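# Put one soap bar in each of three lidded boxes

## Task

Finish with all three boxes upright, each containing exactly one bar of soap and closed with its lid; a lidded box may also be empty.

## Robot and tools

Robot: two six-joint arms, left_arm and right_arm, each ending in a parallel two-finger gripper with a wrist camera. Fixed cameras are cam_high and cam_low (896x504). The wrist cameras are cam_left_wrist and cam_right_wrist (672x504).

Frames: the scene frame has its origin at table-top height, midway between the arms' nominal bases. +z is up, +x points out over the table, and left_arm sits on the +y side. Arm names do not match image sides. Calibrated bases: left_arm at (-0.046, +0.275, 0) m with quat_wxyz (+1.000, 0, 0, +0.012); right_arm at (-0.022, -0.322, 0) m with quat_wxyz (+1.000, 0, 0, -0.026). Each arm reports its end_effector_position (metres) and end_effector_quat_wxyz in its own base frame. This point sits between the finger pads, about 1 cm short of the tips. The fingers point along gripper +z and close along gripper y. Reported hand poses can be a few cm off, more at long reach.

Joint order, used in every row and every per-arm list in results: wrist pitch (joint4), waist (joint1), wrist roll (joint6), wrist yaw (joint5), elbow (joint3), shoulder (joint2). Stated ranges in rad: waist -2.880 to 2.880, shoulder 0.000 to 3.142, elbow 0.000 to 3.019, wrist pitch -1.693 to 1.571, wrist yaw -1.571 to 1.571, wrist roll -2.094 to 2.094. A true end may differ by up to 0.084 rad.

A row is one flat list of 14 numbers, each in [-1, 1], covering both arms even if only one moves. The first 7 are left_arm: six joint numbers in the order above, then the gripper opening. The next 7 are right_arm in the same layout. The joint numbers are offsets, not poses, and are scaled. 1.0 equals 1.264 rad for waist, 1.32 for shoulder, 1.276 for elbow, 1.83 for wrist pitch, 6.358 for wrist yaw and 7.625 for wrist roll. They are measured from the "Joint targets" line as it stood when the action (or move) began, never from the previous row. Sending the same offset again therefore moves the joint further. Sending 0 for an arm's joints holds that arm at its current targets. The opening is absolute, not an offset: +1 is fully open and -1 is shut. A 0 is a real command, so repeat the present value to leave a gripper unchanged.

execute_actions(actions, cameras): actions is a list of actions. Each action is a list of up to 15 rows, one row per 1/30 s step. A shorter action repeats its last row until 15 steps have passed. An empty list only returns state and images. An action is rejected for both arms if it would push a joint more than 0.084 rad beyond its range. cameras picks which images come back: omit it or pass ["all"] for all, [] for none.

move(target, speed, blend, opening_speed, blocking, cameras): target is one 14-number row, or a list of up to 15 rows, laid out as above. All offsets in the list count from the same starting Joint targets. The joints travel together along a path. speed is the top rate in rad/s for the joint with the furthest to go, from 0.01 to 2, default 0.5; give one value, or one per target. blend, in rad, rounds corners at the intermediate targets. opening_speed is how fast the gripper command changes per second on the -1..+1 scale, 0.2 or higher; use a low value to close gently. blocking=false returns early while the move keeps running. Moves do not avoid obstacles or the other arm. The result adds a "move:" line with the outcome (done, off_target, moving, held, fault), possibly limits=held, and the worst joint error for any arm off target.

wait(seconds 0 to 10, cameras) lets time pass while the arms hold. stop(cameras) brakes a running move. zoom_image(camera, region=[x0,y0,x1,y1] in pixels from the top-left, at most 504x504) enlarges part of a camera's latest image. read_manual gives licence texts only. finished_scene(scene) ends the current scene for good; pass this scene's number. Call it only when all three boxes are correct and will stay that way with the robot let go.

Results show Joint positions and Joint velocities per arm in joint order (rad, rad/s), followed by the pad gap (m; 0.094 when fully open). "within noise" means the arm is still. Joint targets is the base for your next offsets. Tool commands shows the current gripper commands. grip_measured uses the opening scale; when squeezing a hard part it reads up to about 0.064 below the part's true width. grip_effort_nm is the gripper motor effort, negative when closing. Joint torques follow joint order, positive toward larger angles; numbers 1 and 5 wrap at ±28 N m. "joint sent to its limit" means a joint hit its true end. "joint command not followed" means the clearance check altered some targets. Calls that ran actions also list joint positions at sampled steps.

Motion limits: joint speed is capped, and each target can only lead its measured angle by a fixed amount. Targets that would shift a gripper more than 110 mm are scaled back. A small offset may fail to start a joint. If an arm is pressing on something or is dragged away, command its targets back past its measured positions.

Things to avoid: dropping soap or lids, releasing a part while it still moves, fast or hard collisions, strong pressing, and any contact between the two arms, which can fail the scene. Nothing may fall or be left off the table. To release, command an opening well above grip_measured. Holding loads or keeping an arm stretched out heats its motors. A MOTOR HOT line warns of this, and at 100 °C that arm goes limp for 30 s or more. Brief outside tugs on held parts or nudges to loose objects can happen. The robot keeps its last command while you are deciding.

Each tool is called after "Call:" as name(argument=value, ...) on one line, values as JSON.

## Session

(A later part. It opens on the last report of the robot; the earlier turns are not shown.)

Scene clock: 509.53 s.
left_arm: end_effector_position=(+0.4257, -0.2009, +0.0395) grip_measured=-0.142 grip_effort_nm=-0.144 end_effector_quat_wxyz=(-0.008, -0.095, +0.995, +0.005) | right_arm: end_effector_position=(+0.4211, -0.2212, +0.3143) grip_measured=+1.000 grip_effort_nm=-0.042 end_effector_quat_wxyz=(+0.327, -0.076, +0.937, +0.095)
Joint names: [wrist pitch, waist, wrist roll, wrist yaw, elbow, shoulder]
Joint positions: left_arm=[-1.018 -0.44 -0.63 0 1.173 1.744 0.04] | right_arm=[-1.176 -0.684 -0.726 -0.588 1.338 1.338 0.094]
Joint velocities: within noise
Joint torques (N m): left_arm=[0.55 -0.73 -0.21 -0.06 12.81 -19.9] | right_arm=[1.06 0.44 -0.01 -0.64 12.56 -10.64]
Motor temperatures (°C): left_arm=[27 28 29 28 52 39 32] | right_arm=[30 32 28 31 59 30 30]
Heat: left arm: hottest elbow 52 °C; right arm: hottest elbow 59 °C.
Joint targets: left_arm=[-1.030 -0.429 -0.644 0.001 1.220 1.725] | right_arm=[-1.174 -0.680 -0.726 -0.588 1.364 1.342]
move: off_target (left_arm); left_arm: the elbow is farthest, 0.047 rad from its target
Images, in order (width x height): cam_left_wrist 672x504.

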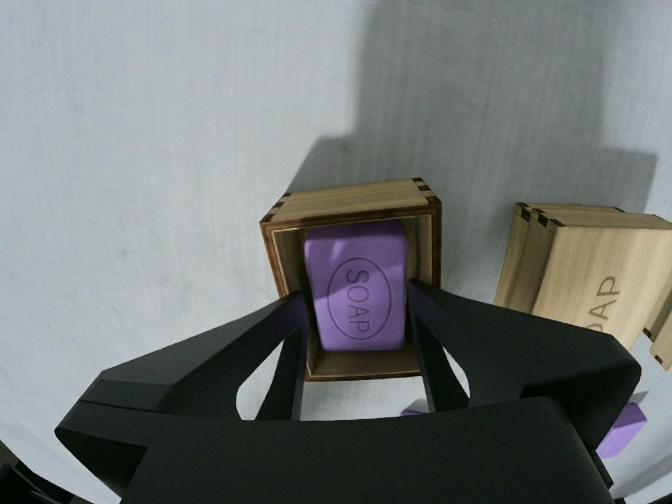

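Call:
move(target=[[-0.025,0,0,0,0.025,-0.024,-0.145,0,0,0,0,0,0,1],[-0.0918,0,0,0,0.1058,-0.0705,-0.145,0,0,0,0,0,0,1]], speed=0.1, cameras=["cam_left_wrist","cam_high"])

Call:
zoom_image(camera="cam_high", region=[380, 190, 440, 250])

Scene clock: 519.23 s.
left_arm: end_effector_position=(+0.4417, -0.2085, +0.1287) grip_measured=-0.142 grip_effort_nm=-0.149 end_effector_quat_wxyz=(+0.018, -0.095, +0.995, -0.010) | right_arm: end_effector_position=(+0.4211, -0.2212, +0.3143) grip_measured=+1.000 grip_effort_nm=-0.051 end_effector_quat_wxyz=(+0.327, -0.076, +0.937, +0.095)
Joint names: [wrist pitch, waist, wrist roll, wrist yaw, elbow, shoulder]
Joint positions: left_arm=[-1.187 -0.44 -0.63 0 1.305 1.648 0.04] | right_arm=[-1.176 -0.684 -0.726 -0.588 1.338 1.338 0.094]
Joint velocities: within noise
Joint torques (N m): left_arm=[0.77 -0.73 -0.22 -0.06 14.26 -19.49] | right_arm=[1.06 0.44 -0.01 -0.64 12.57 -10.7]
Motor temperatures (°C): left_arm=[27 28 29 28 52 39 32] | right_arm=[30 32 28 31 59 30 30]
Heat: left arm: hottest elbow 52 °C; right arm: hottest elbow 59 °C.
Joint targets: left_arm=[-1.198 -0.429 -0.644 0.001 1.355 1.631] | right_arm=[-1.174 -0.680 -0.726 -0.588 1.364 1.342]
move: off_target (left_arm); left_arm: the elbow is farthest, 0.050 rad from its target
Images, in order (width x height): cam_high 896x504, cam_left_wrist 672x504.

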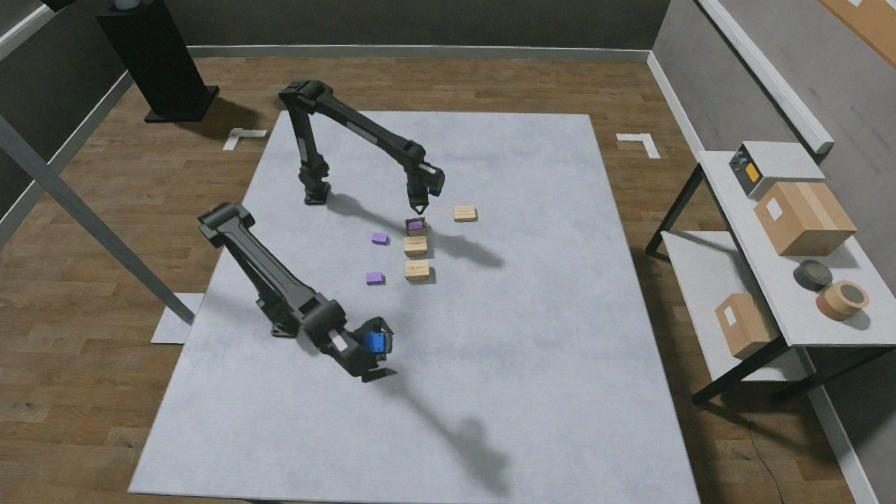

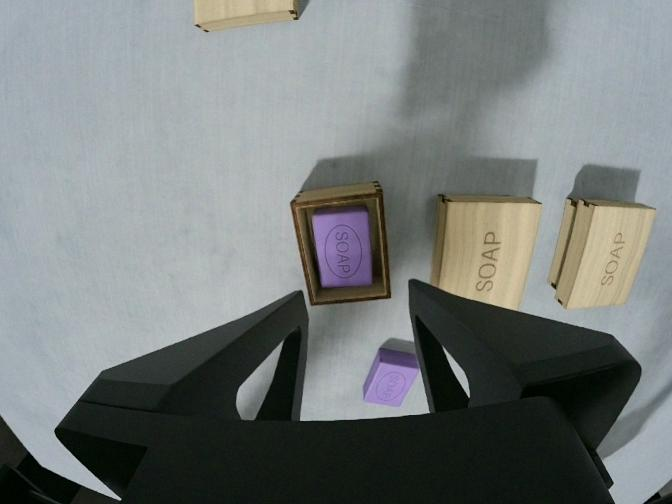

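Scaled by 8.400 from the camera's 896x504 image, which has a finer 1280x720 frame.

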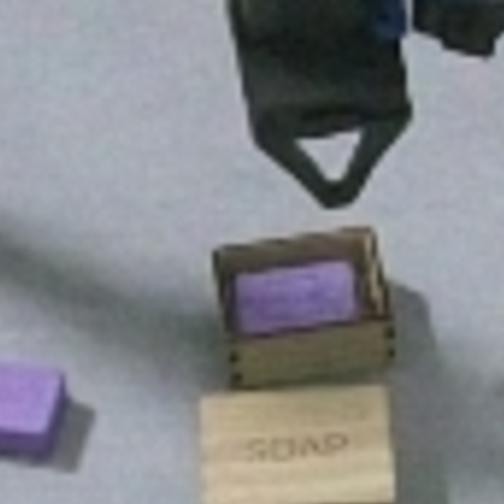

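Call:
move(target=[[-0.098,0.1812,0.041,0,0.4138,0.3379,1,0,0,0,0,0,0,1],[0.0082,0.1812,0.041,0,0.315,0.4144,1,0,0,0,0,0,0,1]], speed=[0.5,0.2], blend=0.01, cameras=["cam_left_wrist"])

Scene clock: 552.70 s.
left_arm: end_effector_position=(+0.6240, -0.1270, +0.0191) grip_measured=+0.997 grip_effort_nm=0.134 end_effector_quat_wxyz=(-0.006, -0.073, +0.997, +0.002) | right_arm: end_effector_position=(+0.4211, -0.2212, +0.3143) grip_measured=+1.000 grip_effort_nm=-0.056 end_effector_quat_wxyz=(+0.327, -0.076, +0.937, +0.095)
Joint names: [wrist pitch, waist, wrist roll, wrist yaw, elbow, shoulder]
Joint positions: left_arm=[-1.196 -0.2 -0.345 0 1.764 2.152 0.094] | right_arm=[-1.176 -0.684 -0.726 -0.588 1.338 1.338 0.094]
Joint velocities: within noise
Joint torques (N m): left_arm=[1.58 -1.61 0.11 -0.04 8.72 -23.06] | right_arm=[1.05 0.44 0 -0.65 12.57 -10.7]
Motor temperatures (°C): left_arm=[27 28 29 28 50 38 31] | right_arm=[30 32 28 31 59 30 30]
Heat: left arm: hottest elbow 50 °C; right arm: hottest elbow 59 °C.
Joint targets: left_arm=[-1.183 -0.200 -0.331 0.001 1.757 2.179] | right_arm=[-1.174 -0.680 -0.726 -0.588 1.364 1.342]
move: done
Images, in order (width x height): cam_left_wrist 672x504.

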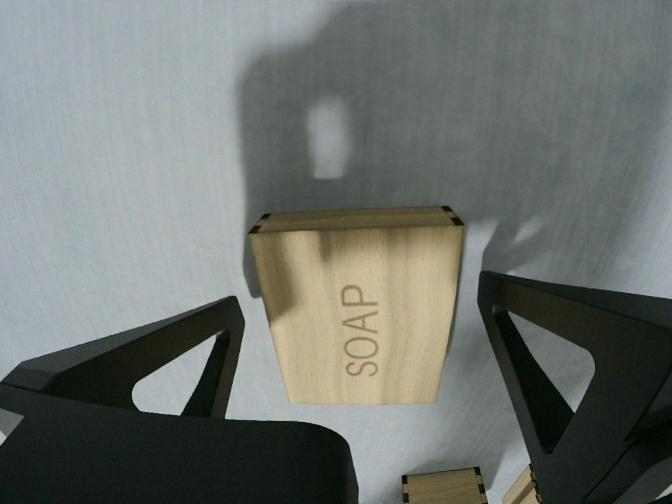

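Call:
move(target=[[-0.013,0,0,0,0.043,-0.0303,1,0,0,0,0,0,0,1],[-0.013,0,0,0,0.043,-0.0303,0.3,0,0,0,0,0,0,1]], speed=0.08, opening_speed=0.5, cameras=["cam_left_wrist"])

Scene clock: 562.73 s.
left_arm: end_effector_position=(+0.6240, -0.1270, +0.0191) grip_measured=+0.395 grip_effort_nm=-0.984 end_effector_quat_wxyz=(-0.006, -0.072, +0.997, +0.002) | right_arm: end_effector_position=(+0.4211, -0.2212, +0.3143) grip_measured=+1.000 grip_effort_nm=-0.051 end_effector_quat_wxyz=(+0.327, -0.076, +0.937, +0.095)
Joint names: [wrist pitch, waist, wrist roll, wrist yaw, elbow, shoulder]
Joint positions: left_arm=[-1.196 -0.2 -0.345 0 1.764 2.152 0.066] | right_arm=[-1.176 -0.684 -0.726 -0.588 1.338 1.338 0.094]
Joint velocities: within noise
Joint torques (N m): left_arm=[0.59 -1.61 0.11 -0.04 13.74 -26.87] | right_arm=[1.05 0.44 0 -0.65 12.59 -10.75]
Motor temperatures (°C): left_arm=[27 28 29 28 50 39 31] | right_arm=[30 32 28 31 59 30 30]
Heat: left arm: hottest elbow 50 °C; right arm: hottest elbow 59 °C.
Joint targets: left_arm=[-1.207 -0.200 -0.331 0.001 1.812 2.139] | right_arm=[-1.174 -0.680 -0.726 -0.588 1.364 1.342]
move: off_target (left_arm); target 2's new numbers were sent with left_arm's elbow 0.048 rad from that target; left_arm: the elbow is farthest, 0.048 rad from its target
Images, in order (width x height): cam_left_wrist 672x504.

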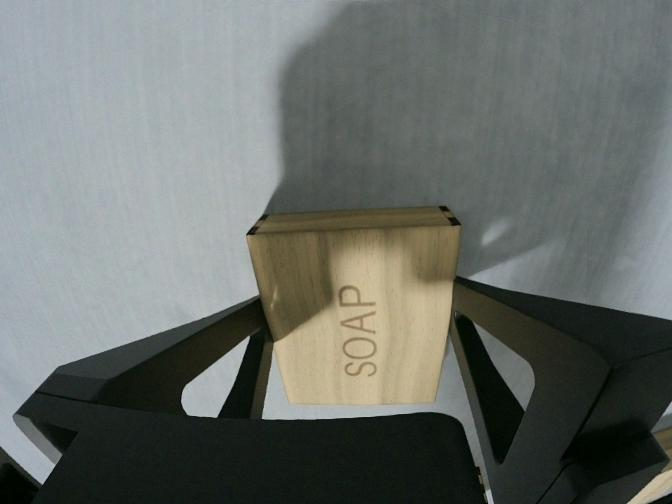

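Call:
move(target=[[-0.099,0,0,0,0.0948,-0.0583,0.3,0,0,0,0,0,0,1],[0.0601,-0.2057,-0.0458,0,-0.4812,-0.3667,0.3,0,0,0,0,0,0,1]], speed=[0.2,0.4], blend=0.01, cameras=["cam_left_wrist","cam_low"])

Call:
zoom_image(camera="cam_low", region=[480, 230, 600, 330])

Scene clock: 585.57 s.
left_arm: end_effector_position=(+0.4210, -0.2052, +0.0824) grip_measured=+0.392 grip_effort_nm=-1.038 end_effector_quat_wxyz=(-0.002, -0.106, +0.994, +0.002) | right_arm: end_effector_position=(+0.4211, -0.2212, +0.3143) grip_measured=+1.000 grip_effort_nm=-0.046 end_effector_quat_wxyz=(+0.327, -0.076, +0.937, +0.095)
Joint names: [wrist pitch, waist, wrist roll, wrist yaw, elbow, shoulder]
Joint positions: left_arm=[-1.11 -0.453 -0.665 0 1.208 1.674 0.065] | right_arm=[-1.176 -0.684 -0.726 -0.588 1.338 1.338 0.094]
Joint velocities: within noise
Joint torques (N m): left_arm=[1.55 -2.14 -0.26 -0.06 8.12 -19.19] | right_arm=[1.06 0.44 -0.01 -0.64 12.59 -10.7]
Motor temperatures (°C): left_arm=[27 28 29 28 50 41 32] | right_arm=[30 32 28 31 59 30 30]
Heat: left arm: hottest elbow 50 °C; right arm: hottest elbow 59 °C.
Joint targets: left_arm=[-1.097 -0.460 -0.680 0.001 1.198 1.654] | right_arm=[-1.174 -0.680 -0.726 -0.588 1.364 1.342]
move: done
Images, in order (width x height): cam_low 896x504, cam_left_wrist 672x504.

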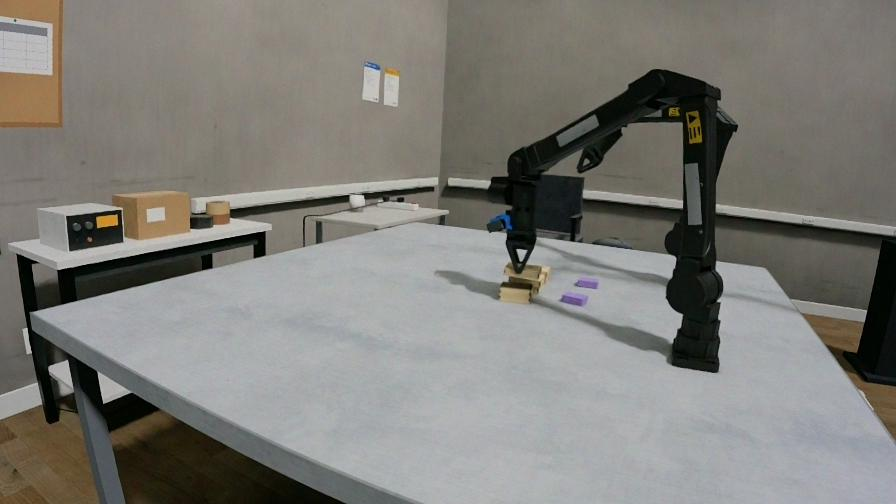

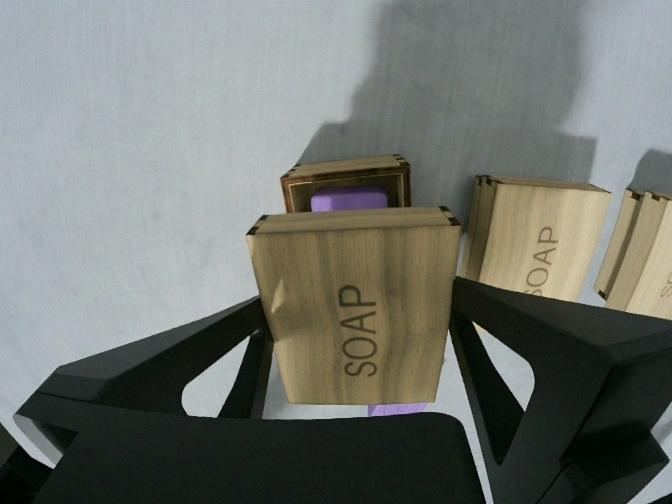

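Scaled by 4.200 from the camera's 896x504 image, which has a finer 1280x720 frame.

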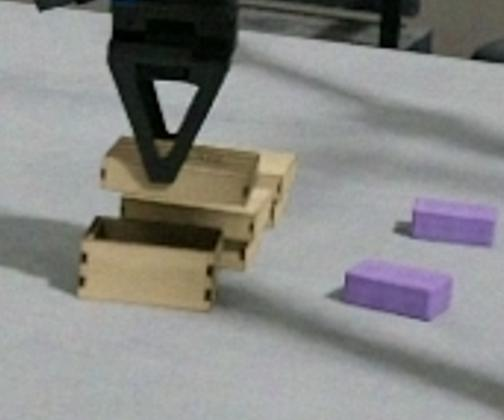

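Call:
move(target=[0.0322,0.0229,-0.0042,0,-0.0118,0.0652,0.3,0,0,0,0,0,0,1], speed=0.1, cameras=["cam_left_wrist","cam_low"])

Call:
zoom_image(camera="cam_low", region=[490, 255, 550, 315])

Call:
zoom_image(camera="cam_left_wrist", region=[220, 160, 480, 420])

Scene clock: 635.87 s.
left_arm: end_effector_position=(+0.4273, -0.2025, +0.0573) grip_measured=+0.392 grip_effort_nm=-1.038 end_effector_quat_wxyz=(-0.003, -0.128, +0.992, +0.002) | right_arm: end_effector_position=(+0.4211, -0.2212, +0.3143) grip_measured=+1.000 grip_effort_nm=-0.056 end_effector_quat_wxyz=(+0.327, -0.076, +0.937, +0.095)
Joint names: [wrist pitch, waist, wrist roll, wrist yaw, elbow, shoulder]
Joint positions: left_arm=[-1.05 -0.442 -0.697 0 1.191 1.718 0.065] | right_arm=[-1.176 -0.684 -0.726 -0.588 1.338 1.338 0.094]
Joint velocities: within noise
Joint torques (N m): left_arm=[1.62 -0.79 -0.23 -0.06 8.01 -15.74] | right_arm=[1.05 0.44 0 -0.65 12.59 -10.7]
Motor temperatures (°C): left_arm=[27 28 29 28 48 41 33] | right_arm=[30 32 28 31 60 30 30]
Heat: left arm: hottest elbow 48 °C; right arm: hottest elbow 60 °C.
Joint targets: left_arm=[-1.038 -0.431 -0.712 0.001 1.183 1.741] | right_arm=[-1.174 -0.680 -0.726 -0.588 1.364 1.342]
move: done
Images, in order (width x height): cam_low 896x504, cam_left_wrist 672x504.

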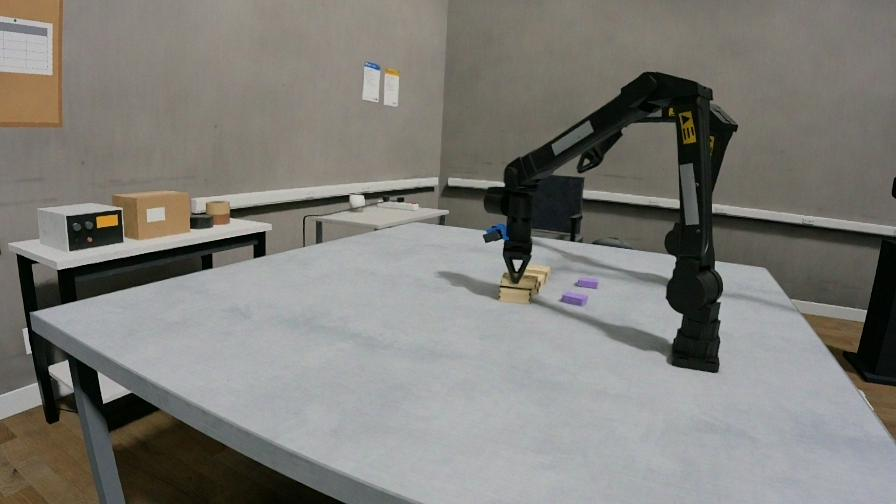

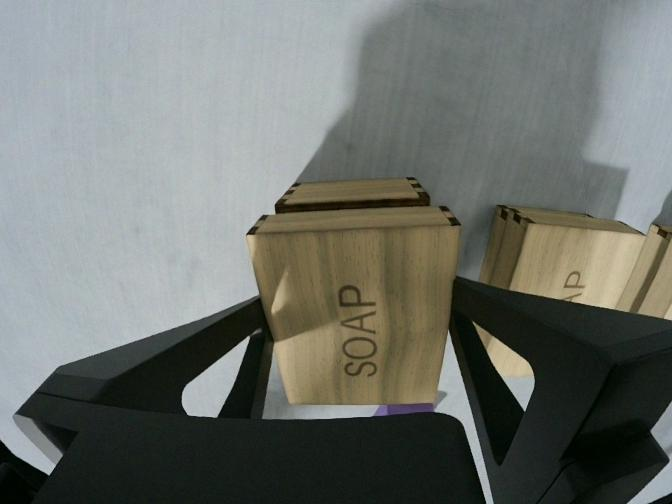

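Scaled by 8.400 from the camera's 896x504 image, which has a finer 1280x720 frame.

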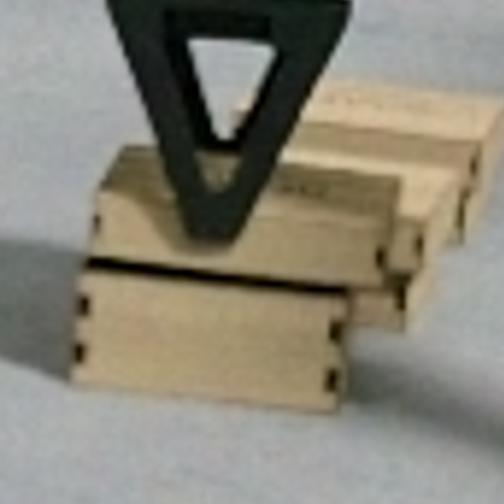

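Scaled by 1.938 from the camera's 672x504 image, which has a finer 960x720 frame.

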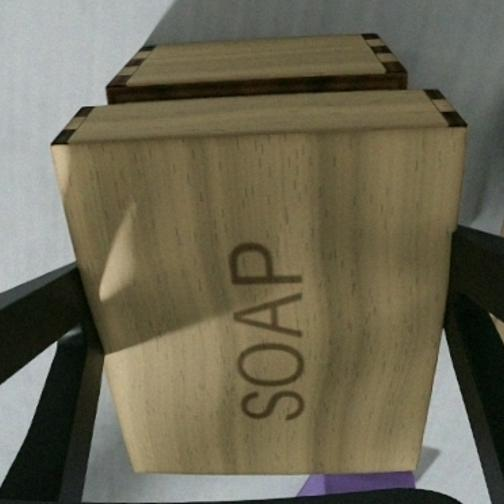

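Call:
move(target=[[-0.0213,0.0063,0,0,0.0509,-0.0386,0.3,0,0,0,0,0,0,1],[0.0022,0.0063,0,0,0.0024,0.0045,0.3,0,0,0,0,0,0,1]], speed=0.08, cameras=["cam_left_wrist","cam_low"])

Call:
zoom_image(camera="cam_low", region=[490, 255, 550, 315])

Call:
zoom_image(camera="cam_left_wrist", region=[220, 160, 480, 420])

Scene clock: 675.57 s.
left_arm: end_effector_position=(+0.4294, -0.2001, +0.0567) grip_measured=+0.392 grip_effort_nm=-1.038 end_effector_quat_wxyz=(-0.002, -0.131, +0.991, +0.001) | right_arm: end_effector_position=(+0.4211, -0.2212, +0.3143) grip_measured=+1.000 grip_effort_nm=-0.051 end_effector_quat_wxyz=(+0.327, -0.076, +0.937, +0.095)
Joint names: [wrist pitch, waist, wrist roll, wrist yaw, elbow, shoulder]
Joint positions: left_arm=[-1.047 -0.435 -0.698 0 1.191 1.719 0.065] | right_arm=[-1.176 -0.684 -0.726 -0.588 1.338 1.338 0.094]
Joint velocities: within noise
Joint torques (N m): left_arm=[1.4 -0.67 -0.22 -0.06 8.32 -15.33] | right_arm=[1.06 0.44 0 -0.65 12.59 -10.7]
Motor temperatures (°C): left_arm=[27 28 29 28 46 38 33] | right_arm=[30 32 28 31 60 30 30]
Heat: left arm: hottest elbow 46 °C; right arm: hottest elbow 60 °C.
Joint targets: left_arm=[-1.034 -0.423 -0.712 0.001 1.186 1.746] | right_arm=[-1.174 -0.680 -0.726 -0.588 1.364 1.342]
move: done
Images, in order (width x height): cam_low 896x504, cam_left_wrist 672x504.

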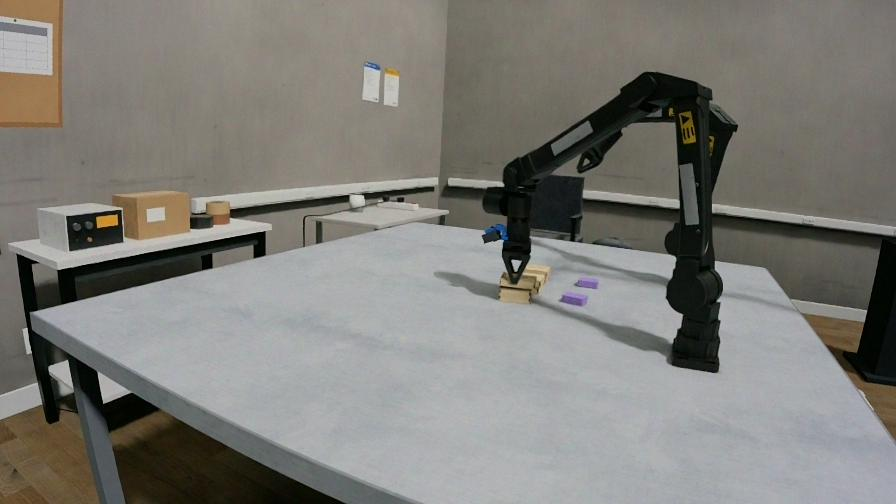

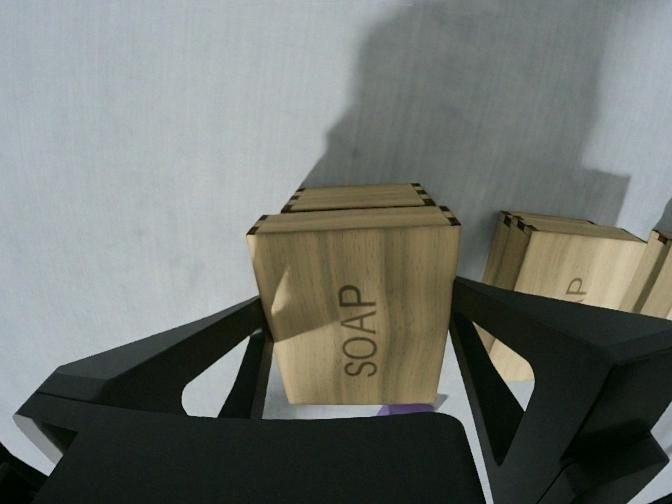

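Scaled by 8.400 from the camera's 896x504 image, which has a finer 1280x720 frame.

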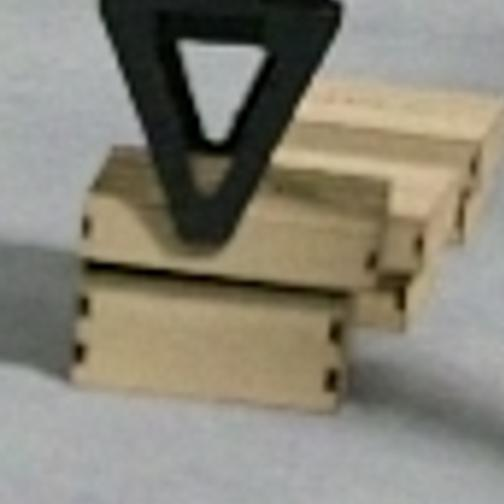

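Scaled by 1.938 from the camera's 672x504 image, which has a finer 960x720 frame.

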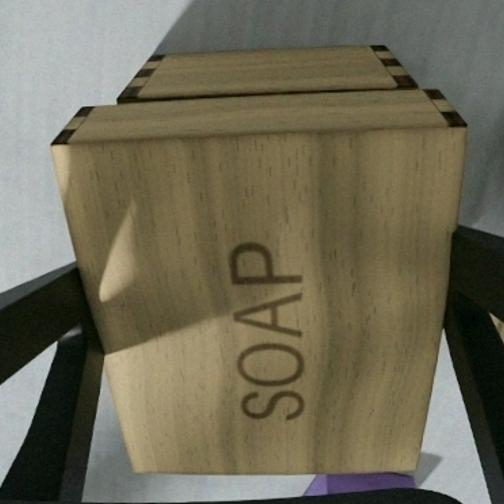

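Call:
move(target=[[-0.025,0,0,0,0.0562,-0.0378,0.3,0,0,0,0,0,0,1],[-0.0015,0,0,0,0.0077,0.0053,0.3,0,0,0,0,0,0,1]], speed=0.08, cameras=["cam_left_wrist","cam_low"])

Call:
zoom_image(camera="cam_low", region=[490, 255, 550, 315])

Call:
zoom_image(camera="cam_left_wrist", region=[220, 160, 480, 420])

Scene clock: 692.87 s.
left_arm: end_effector_position=(+0.4341, -0.2021, +0.0579) grip_measured=+0.392 grip_effort_nm=-1.033 end_effector_quat_wxyz=(+0.000, -0.131, +0.991, +0.000) | right_arm: end_effector_position=(+0.4211, -0.2212, +0.3143) grip_measured=+1.000 grip_effort_nm=-0.046 end_effector_quat_wxyz=(+0.327, -0.076, +0.937, +0.095)
Joint names: [wrist pitch, waist, wrist roll, wrist yaw, elbow, shoulder]
Joint positions: left_arm=[-1.049 -0.435 -0.698 0 1.205 1.727 0.065] | right_arm=[-1.176 -0.684 -0.726 -0.588 1.338 1.338 0.094]
Joint velocities: within noise
Joint torques (N m): left_arm=[1.69 -0.73 -0.22 -0.06 7.95 -15.15] | right_arm=[1.06 0.44 0 -0.65 12.59 -10.7]
Motor temperatures (°C): left_arm=[27 28 29 28 45 37 33] | right_arm=[30 32 28 31 60 30 30]
Heat: left arm: hottest elbow 45 °C; right arm: hottest elbow 60 °C.
Joint targets: left_arm=[-1.037 -0.423 -0.712 0.001 1.196 1.754] | right_arm=[-1.174 -0.680 -0.726 -0.588 1.364 1.342]
move: done
Images, in order (width x height): cam_low 896x504, cam_left_wrist 672x504.

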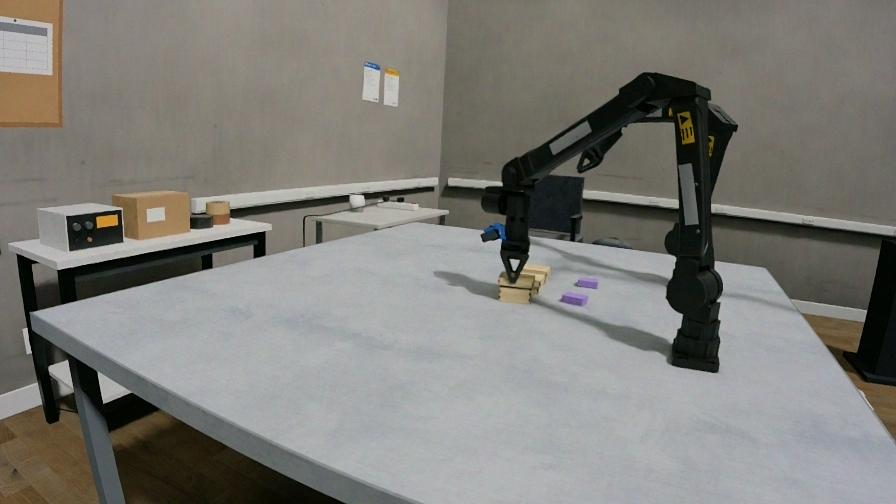

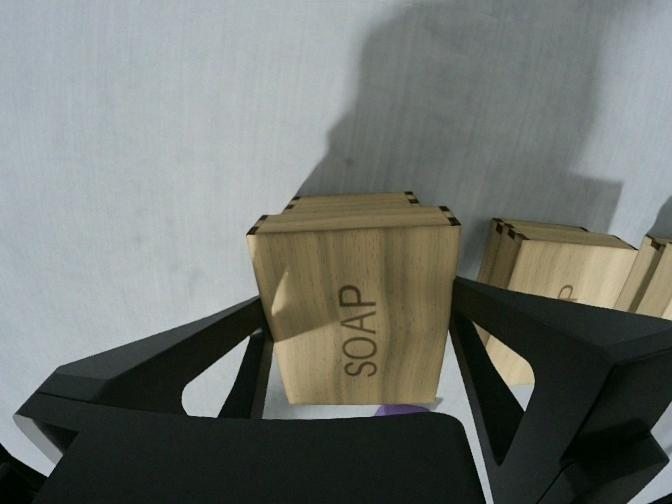

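Scaled by 8.400 from the camera's 896x504 image, which has a finer 1280x720 frame.

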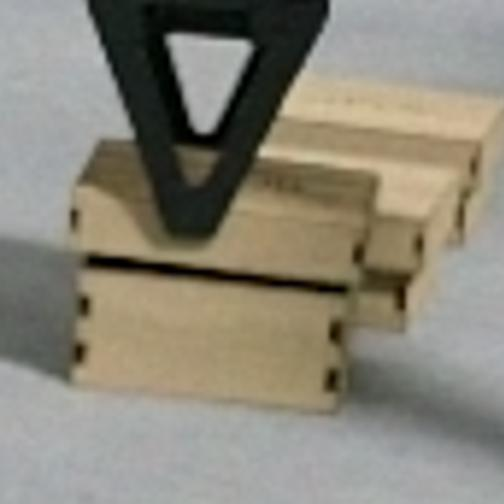

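Scaled by 1.938 from the camera's 672x504 image, which has a finer 960x720 frame.

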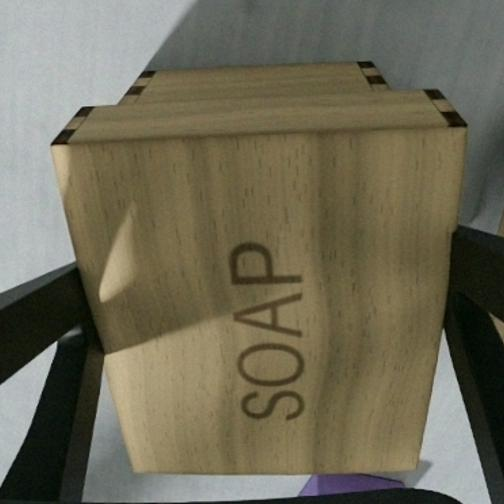

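Call:
move(target=[0.0296,0,0,0,-0.0192,0.0224,0.3,0,0,0,0,0,0,1], speed=0.04, cameras=["cam_left_wrist","cam_low"])

Call:
zoom_image(camera="cam_low", region=[490, 255, 550, 315])

Scene clock: 710.07 s.
left_arm: end_effector_position=(+0.4348, -0.2022, +0.0515) grip_measured=+0.392 grip_effort_nm=-1.043 end_effector_quat_wxyz=(+0.003, -0.132, +0.991, -0.002) | right_arm: end_effector_position=(+0.4211, -0.2212, +0.3143) grip_measured=+1.000 grip_effort_nm=-0.051 end_effector_quat_wxyz=(+0.327, -0.076, +0.937, +0.095)
Joint names: [wrist pitch, waist, wrist roll, wrist yaw, elbow, shoulder]
Joint positions: left_arm=[-1.026 -0.434 -0.7 0 1.195 1.733 0.065] | right_arm=[-1.176 -0.684 -0.726 -0.588 1.338 1.338 0.094]
Joint velocities: within noise
Joint torques (N m): left_arm=[3 -0.73 -0.23 -0.08 6.57 -13.57] | right_arm=[1.05 0.5 0 -0.65 12.59 -10.64]
Motor temperatures (°C): left_arm=[27 28 29 28 45 37 33] | right_arm=[30 32 28 31 60 30 30]
Heat: left arm: hottest elbow 45 °C; right arm: hottest elbow 60 °C.
Joint targets: left_arm=[-0.983 -0.423 -0.712 0.001 1.171 1.783] | right_arm=[-1.174 -0.680 -0.726 -0.588 1.364 1.342]
move: off_target (left_arm); left_arm: the shoulder is farthest, 0.050 rad from its target
Images, in order (width x height): cam_low 896x504, cam_left_wrist 672x504.

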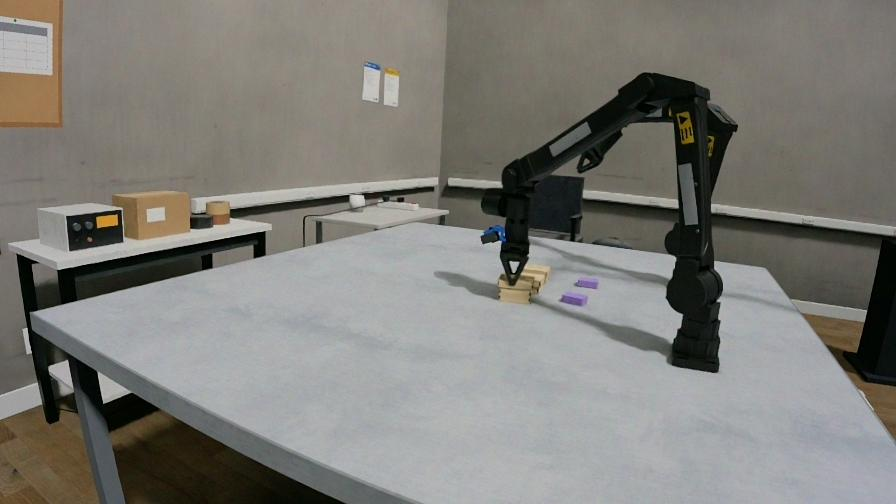

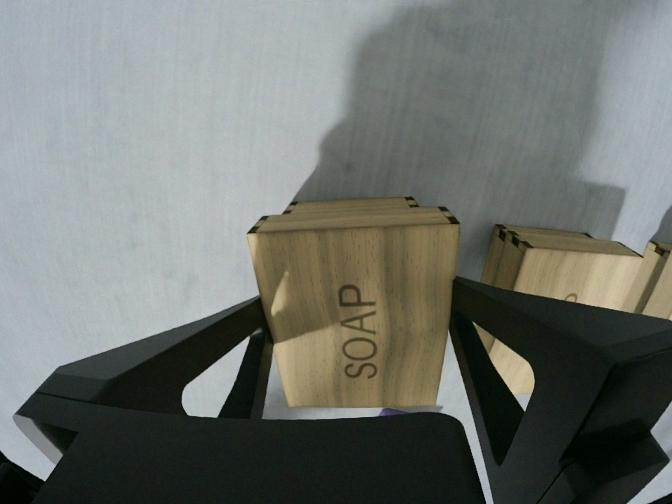

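Scaled by 8.400 from the camera's 896x504 image, which has a finer 1280x720 frame.

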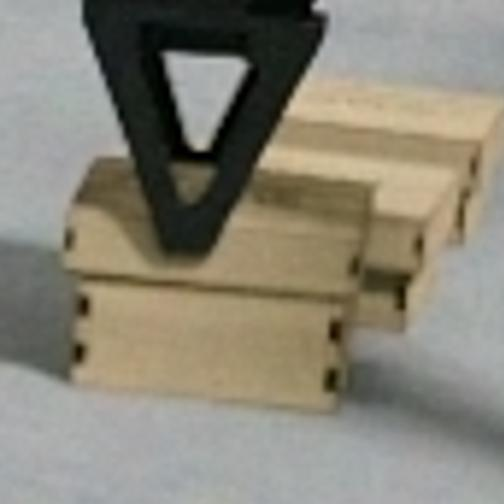

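Call:
move(target=[[-0.0531,0,0,0,0.0677,-0.0605,0.3,0,0,0,0,0,0,1],[-0.0531,0.0029,0,0,0.0677,-0.0605,0.3,0,0,0,0,0,0,1],[-0.0296,0.0029,0,0,0.0192,-0.0224,0.3,0,0,0,0,0,0,1]], speed=0.08, cameras=["cam_left_wrist","cam_low"])

Call:
zoom_image(camera="cam_low", region=[490, 255, 550, 315])

Call:
zoom_image(camera="cam_left_wrist", region=[220, 160, 480, 420])

Scene clock: 732.53 s.
left_arm: end_effector_position=(+0.4349, -0.2004, +0.0579) grip_measured=+0.392 grip_effort_nm=-1.038 end_effector_quat_wxyz=(+0.000, -0.134, +0.991, +0.000) | right_arm: end_effector_position=(+0.4211, -0.2212, +0.3143) grip_measured=+1.000 grip_effort_nm=-0.051 end_effector_quat_wxyz=(+0.327, -0.076, +0.937, +0.095)
Joint names: [wrist pitch, waist, wrist roll, wrist yaw, elbow, shoulder]
Joint positions: left_arm=[-1.049 -0.431 -0.7 0 1.205 1.727 0.065] | right_arm=[-1.176 -0.684 -0.726 -0.588 1.338 1.338 0.094]
Joint velocities: within noise
Joint torques (N m): left_arm=[1.63 -0.67 -0.19 -0.06 7.92 -15.56] | right_arm=[1.06 0.5 -0.01 -0.65 12.59 -10.7]
Motor temperatures (°C): left_arm=[27 28 29 28 44 36 33] | right_arm=[30 32 28 31 60 30 30]
Heat: left arm: hottest elbow 44 °C; right arm: hottest elbow 60 °C.
Joint targets: left_arm=[-1.037 -0.420 -0.712 0.000 1.195 1.754] | right_arm=[-1.174 -0.680 -0.726 -0.588 1.364 1.342]
move: done
Images, in order (width x height): cam_low 896x504, cam_left_wrist 672x504.

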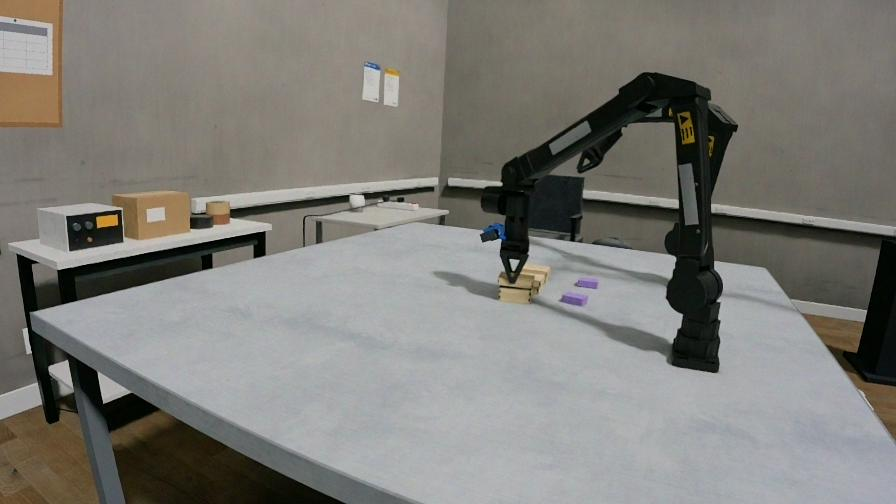

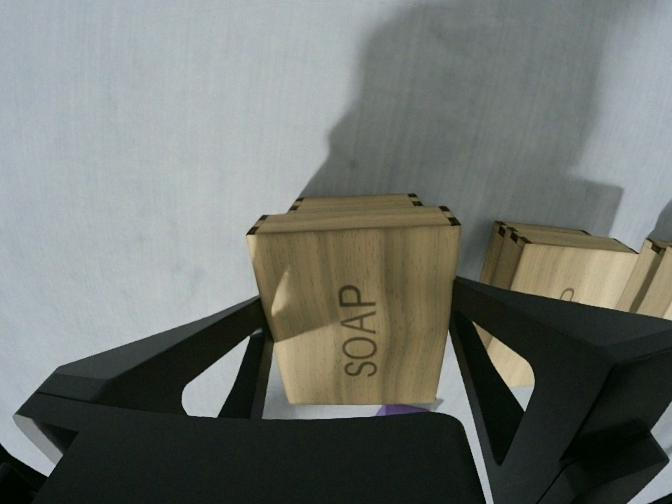

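Scaled by 8.400 from the camera's 896x504 image, which has a finer 1280x720 frame.

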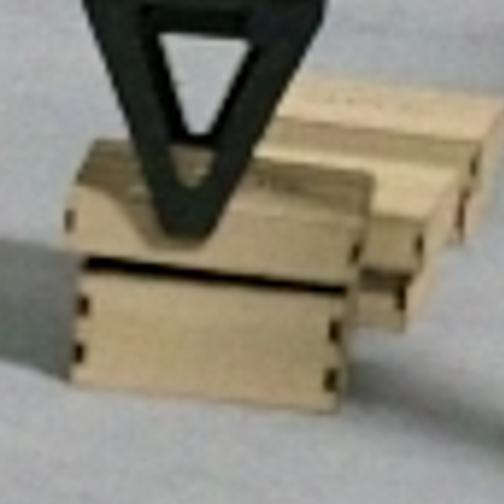

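Scaled by 1.938 from the camera's 672x504 image, which has a finer 960x720 frame.

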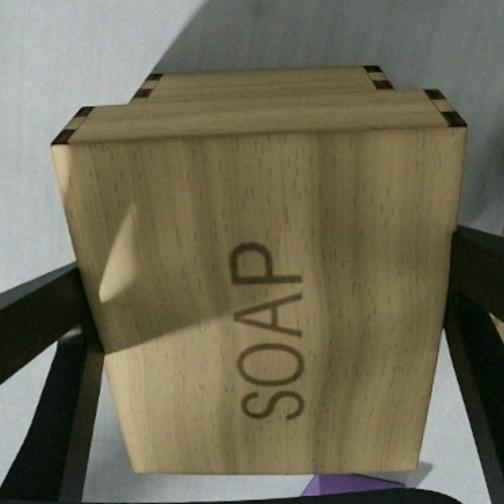

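Call:
move(target=[[0.003,0,0,0,-0.005,0,0.3,0,0,0,0,0,0,1],[0.0296,0,0,0,-0.0215,0.0215,0.3,0,0,0,0,0,0,1]], speed=0.04, cameras=["cam_left_wrist","cam_low"])

Call:
zoom_image(camera="cam_low", region=[490, 255, 550, 315])

Call:
zoom_image(camera="cam_left_wrist", region=[220, 160, 480, 420])

Scene clock: 745.03 s.
left_arm: end_effector_position=(+0.4334, -0.1997, +0.0376) grip_measured=+0.392 grip_effort_nm=-1.038 end_effector_quat_wxyz=(-0.002, -0.135, +0.991, +0.001) | right_arm: end_effector_position=(+0.4211, -0.2212, +0.3143) grip_measured=+1.000 grip_effort_nm=-0.046 end_effector_quat_wxyz=(+0.327, -0.076, +0.937, +0.095)
Joint names: [wrist pitch, waist, wrist roll, wrist yaw, elbow, shoulder]
Joint positions: left_arm=[-1.002 -0.431 -0.7 0.001 1.18 1.753 0.065] | right_arm=[-1.176 -0.684 -0.726 -0.588 1.338 1.338 0.094]
Joint velocities: within noise
Joint torques (N m): left_arm=[1.85 -0.73 -0.19 -0.11 7.45 -15.74] | right_arm=[1.06 0.5 -0.01 -0.64 12.57 -10.7]
Motor temperatures (°C): left_arm=[27 28 29 28 44 37 33] | right_arm=[30 32 28 31 60 30 30]
Heat: left arm: hottest elbow 44 °C; right arm: hottest elbow 60 °C.
Joint targets: left_arm=[-0.982 -0.419 -0.712 0.000 1.168 1.782] | right_arm=[-1.174 -0.680 -0.726 -0.588 1.364 1.342]
move: done
Images, in order (width x height): cam_low 896x504, cam_left_wrist 672x504.

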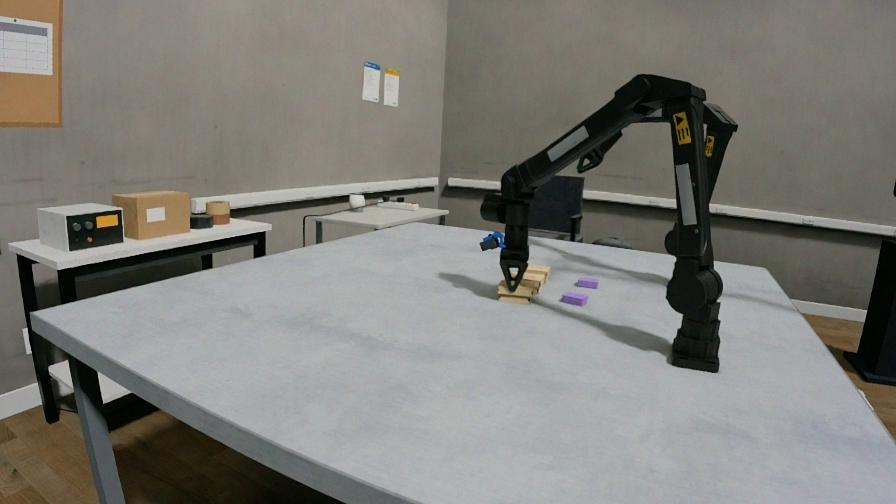

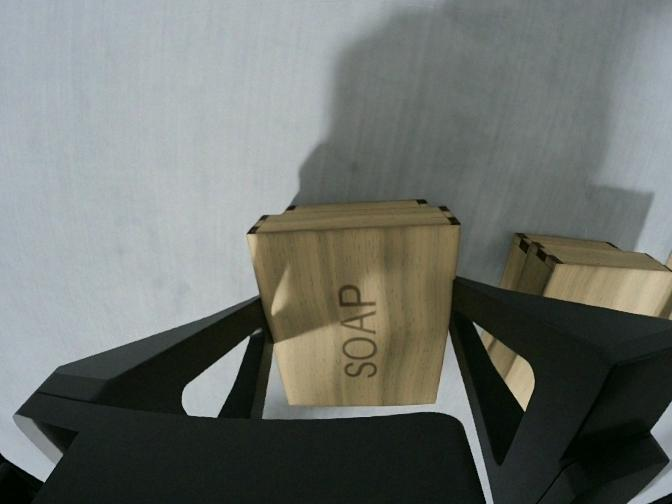

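Scaled by 8.400 from the camera's 896x504 image, which has a finer 1280x720 frame.

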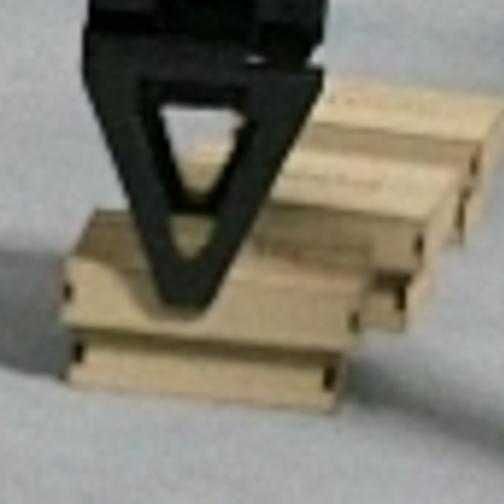

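Scaled by 1.938 from the camera's 672x504 image, which has a finer 960x720 frame.

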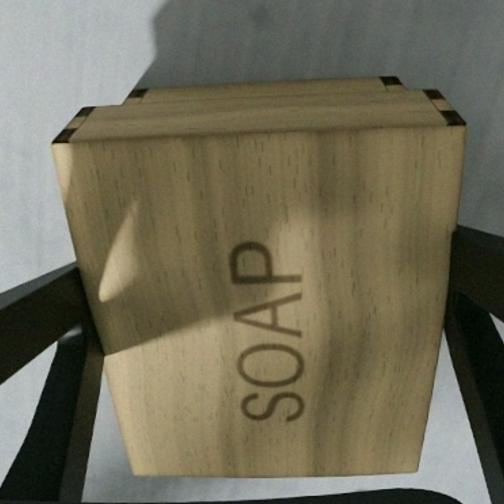

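Call:
move(target=[0,0,0,0,0,0.005,0.3,0,0,0,0,0,0,1], speed=0.04, cameras=["cam_low","cam_left_wrist"])

Call:
zoom_image(camera="cam_low", region=[450, 235, 610, 325])

Scene clock: 789.73 s.
left_arm: end_effector_position=(+0.4334, -0.1997, +0.0376) grip_measured=+0.392 grip_effort_nm=-1.038 end_effector_quat_wxyz=(-0.002, -0.135, +0.991, +0.001) | right_arm: end_effector_position=(+0.4211, -0.2212, +0.3143) grip_measured=+1.000 grip_effort_nm=-0.051 end_effector_quat_wxyz=(+0.327, -0.076, +0.937, +0.095)
Joint names: [wrist pitch, waist, wrist roll, wrist yaw, elbow, shoulder]
Joint positions: left_arm=[-1.002 -0.431 -0.7 0.001 1.18 1.753 0.065] | right_arm=[-1.176 -0.684 -0.726 -0.588 1.338 1.338 0.094]
Joint velocities: within noise
Joint torques (N m): left_arm=[1.89 -0.67 -0.19 -0.11 7.43 -14.92] | right_arm=[1.06 0.5 0 -0.64 12.59 -10.7]
Motor temperatures (°C): left_arm=[27 28 29 28 42 38 33] | right_arm=[30 32 28 31 60 30 30]
Heat: left arm: hottest elbow 42 °C; right arm: hottest elbow 60 °C.
Joint targets: left_arm=[-0.982 -0.419 -0.712 0.000 1.168 1.788] | right_arm=[-1.174 -0.680 -0.726 -0.588 1.364 1.342]
move: done
Images, in order (width x height): cam_low 896x504, cam_left_wrist 672x504.

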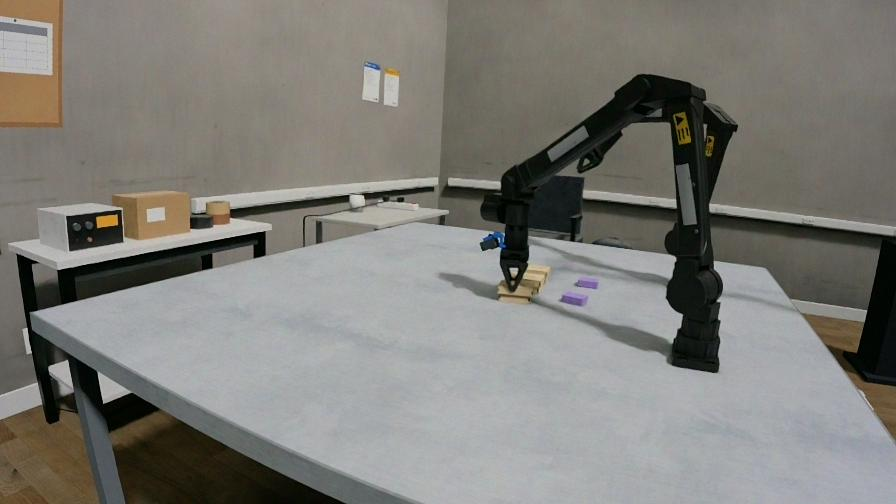

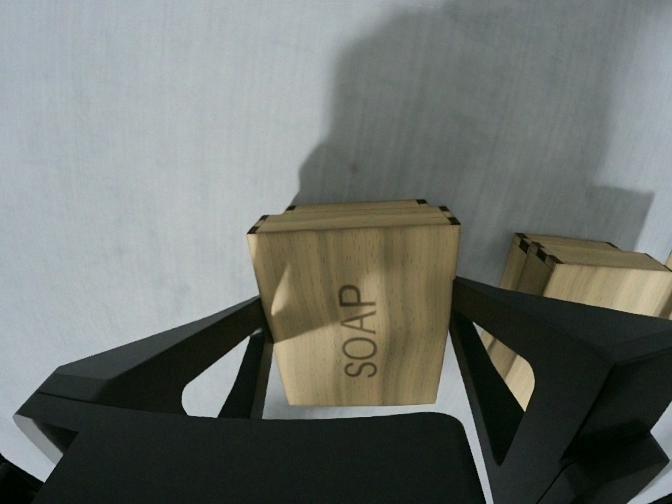

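Scaled by 3.150 from the camera's 896x504 image, which has a finer 1280x720 frame.

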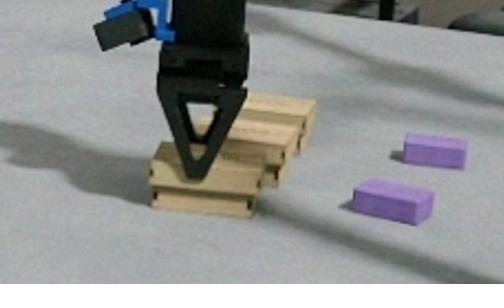

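Call:
move(target=[0,0,0,0,0,0.006,0.3,0,0,0,0,0,0,1], speed=0.04, cameras=["cam_low"])

Call:
zoom_image(camera="cam_low", region=[490, 255, 550, 315])

Scene clock: 796.20 s.
left_arm: end_effector_position=(+0.4334, -0.1997, +0.0373) grip_measured=+0.392 grip_effort_nm=-1.038 end_effector_quat_wxyz=(-0.002, -0.135, +0.991, +0.001) | right_arm: end_effector_position=(+0.4211, -0.2212, +0.3143) grip_measured=+1.000 grip_effort_nm=-0.051 end_effector_quat_wxyz=(+0.327, -0.076, +0.937, +0.095)
Joint names: [wrist pitch, waist, wrist roll, wrist yaw, elbow, shoulder]
Joint positions: left_arm=[-1.002 -0.431 -0.7 0.001 1.18 1.754 0.065] | right_arm=[-1.176 -0.684 -0.726 -0.588 1.338 1.338 0.094]
Joint velocities: within noise
Joint torques (N m): left_arm=[1.88 -0.67 -0.2 -0.11 7.43 -14.27] | right_arm=[1.06 0.44 0 -0.64 12.57 -10.7]
Motor temperatures (°C): left_arm=[27 28 29 28 42 38 33] | right_arm=[30 32 28 31 60 30 30]
Heat: left arm: hottest elbow 42 °C; right arm: hottest elbow 60 °C.
Joint targets: left_arm=[-0.982 -0.419 -0.712 0.000 1.168 1.796] | right_arm=[-1.174 -0.680 -0.726 -0.588 1.364 1.342]
move: off_target (left_arm); left_arm: the shoulder is farthest, 0.042 rad from its target
Images, in order (width x height): cam_low 896x504.

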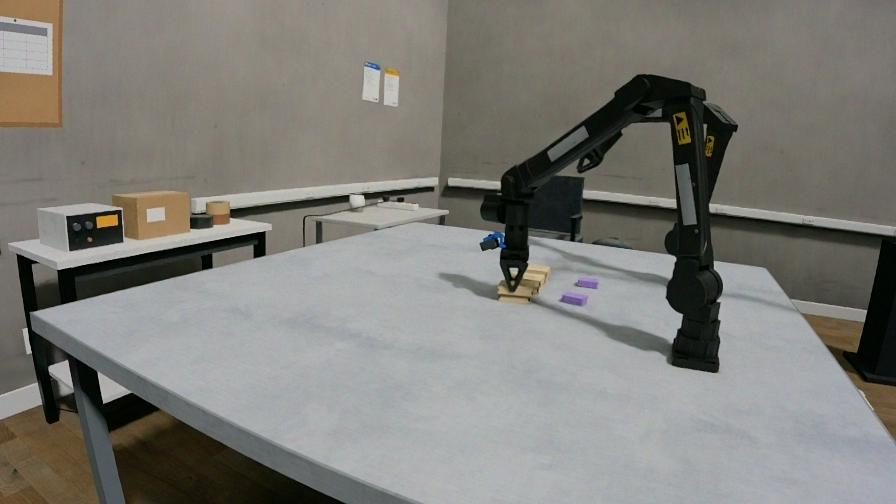

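Scaled by 8.400 from the camera's 896x504 image, which has a finer 1280x720 frame.

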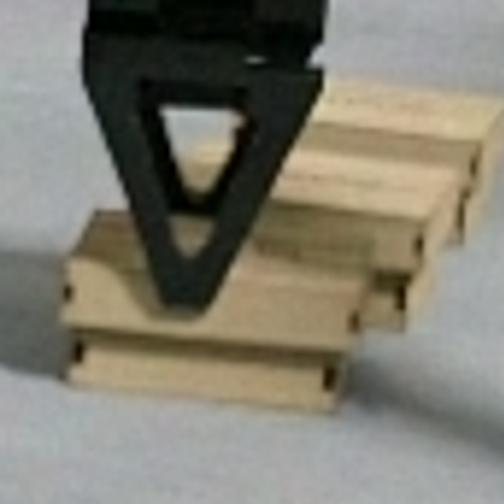

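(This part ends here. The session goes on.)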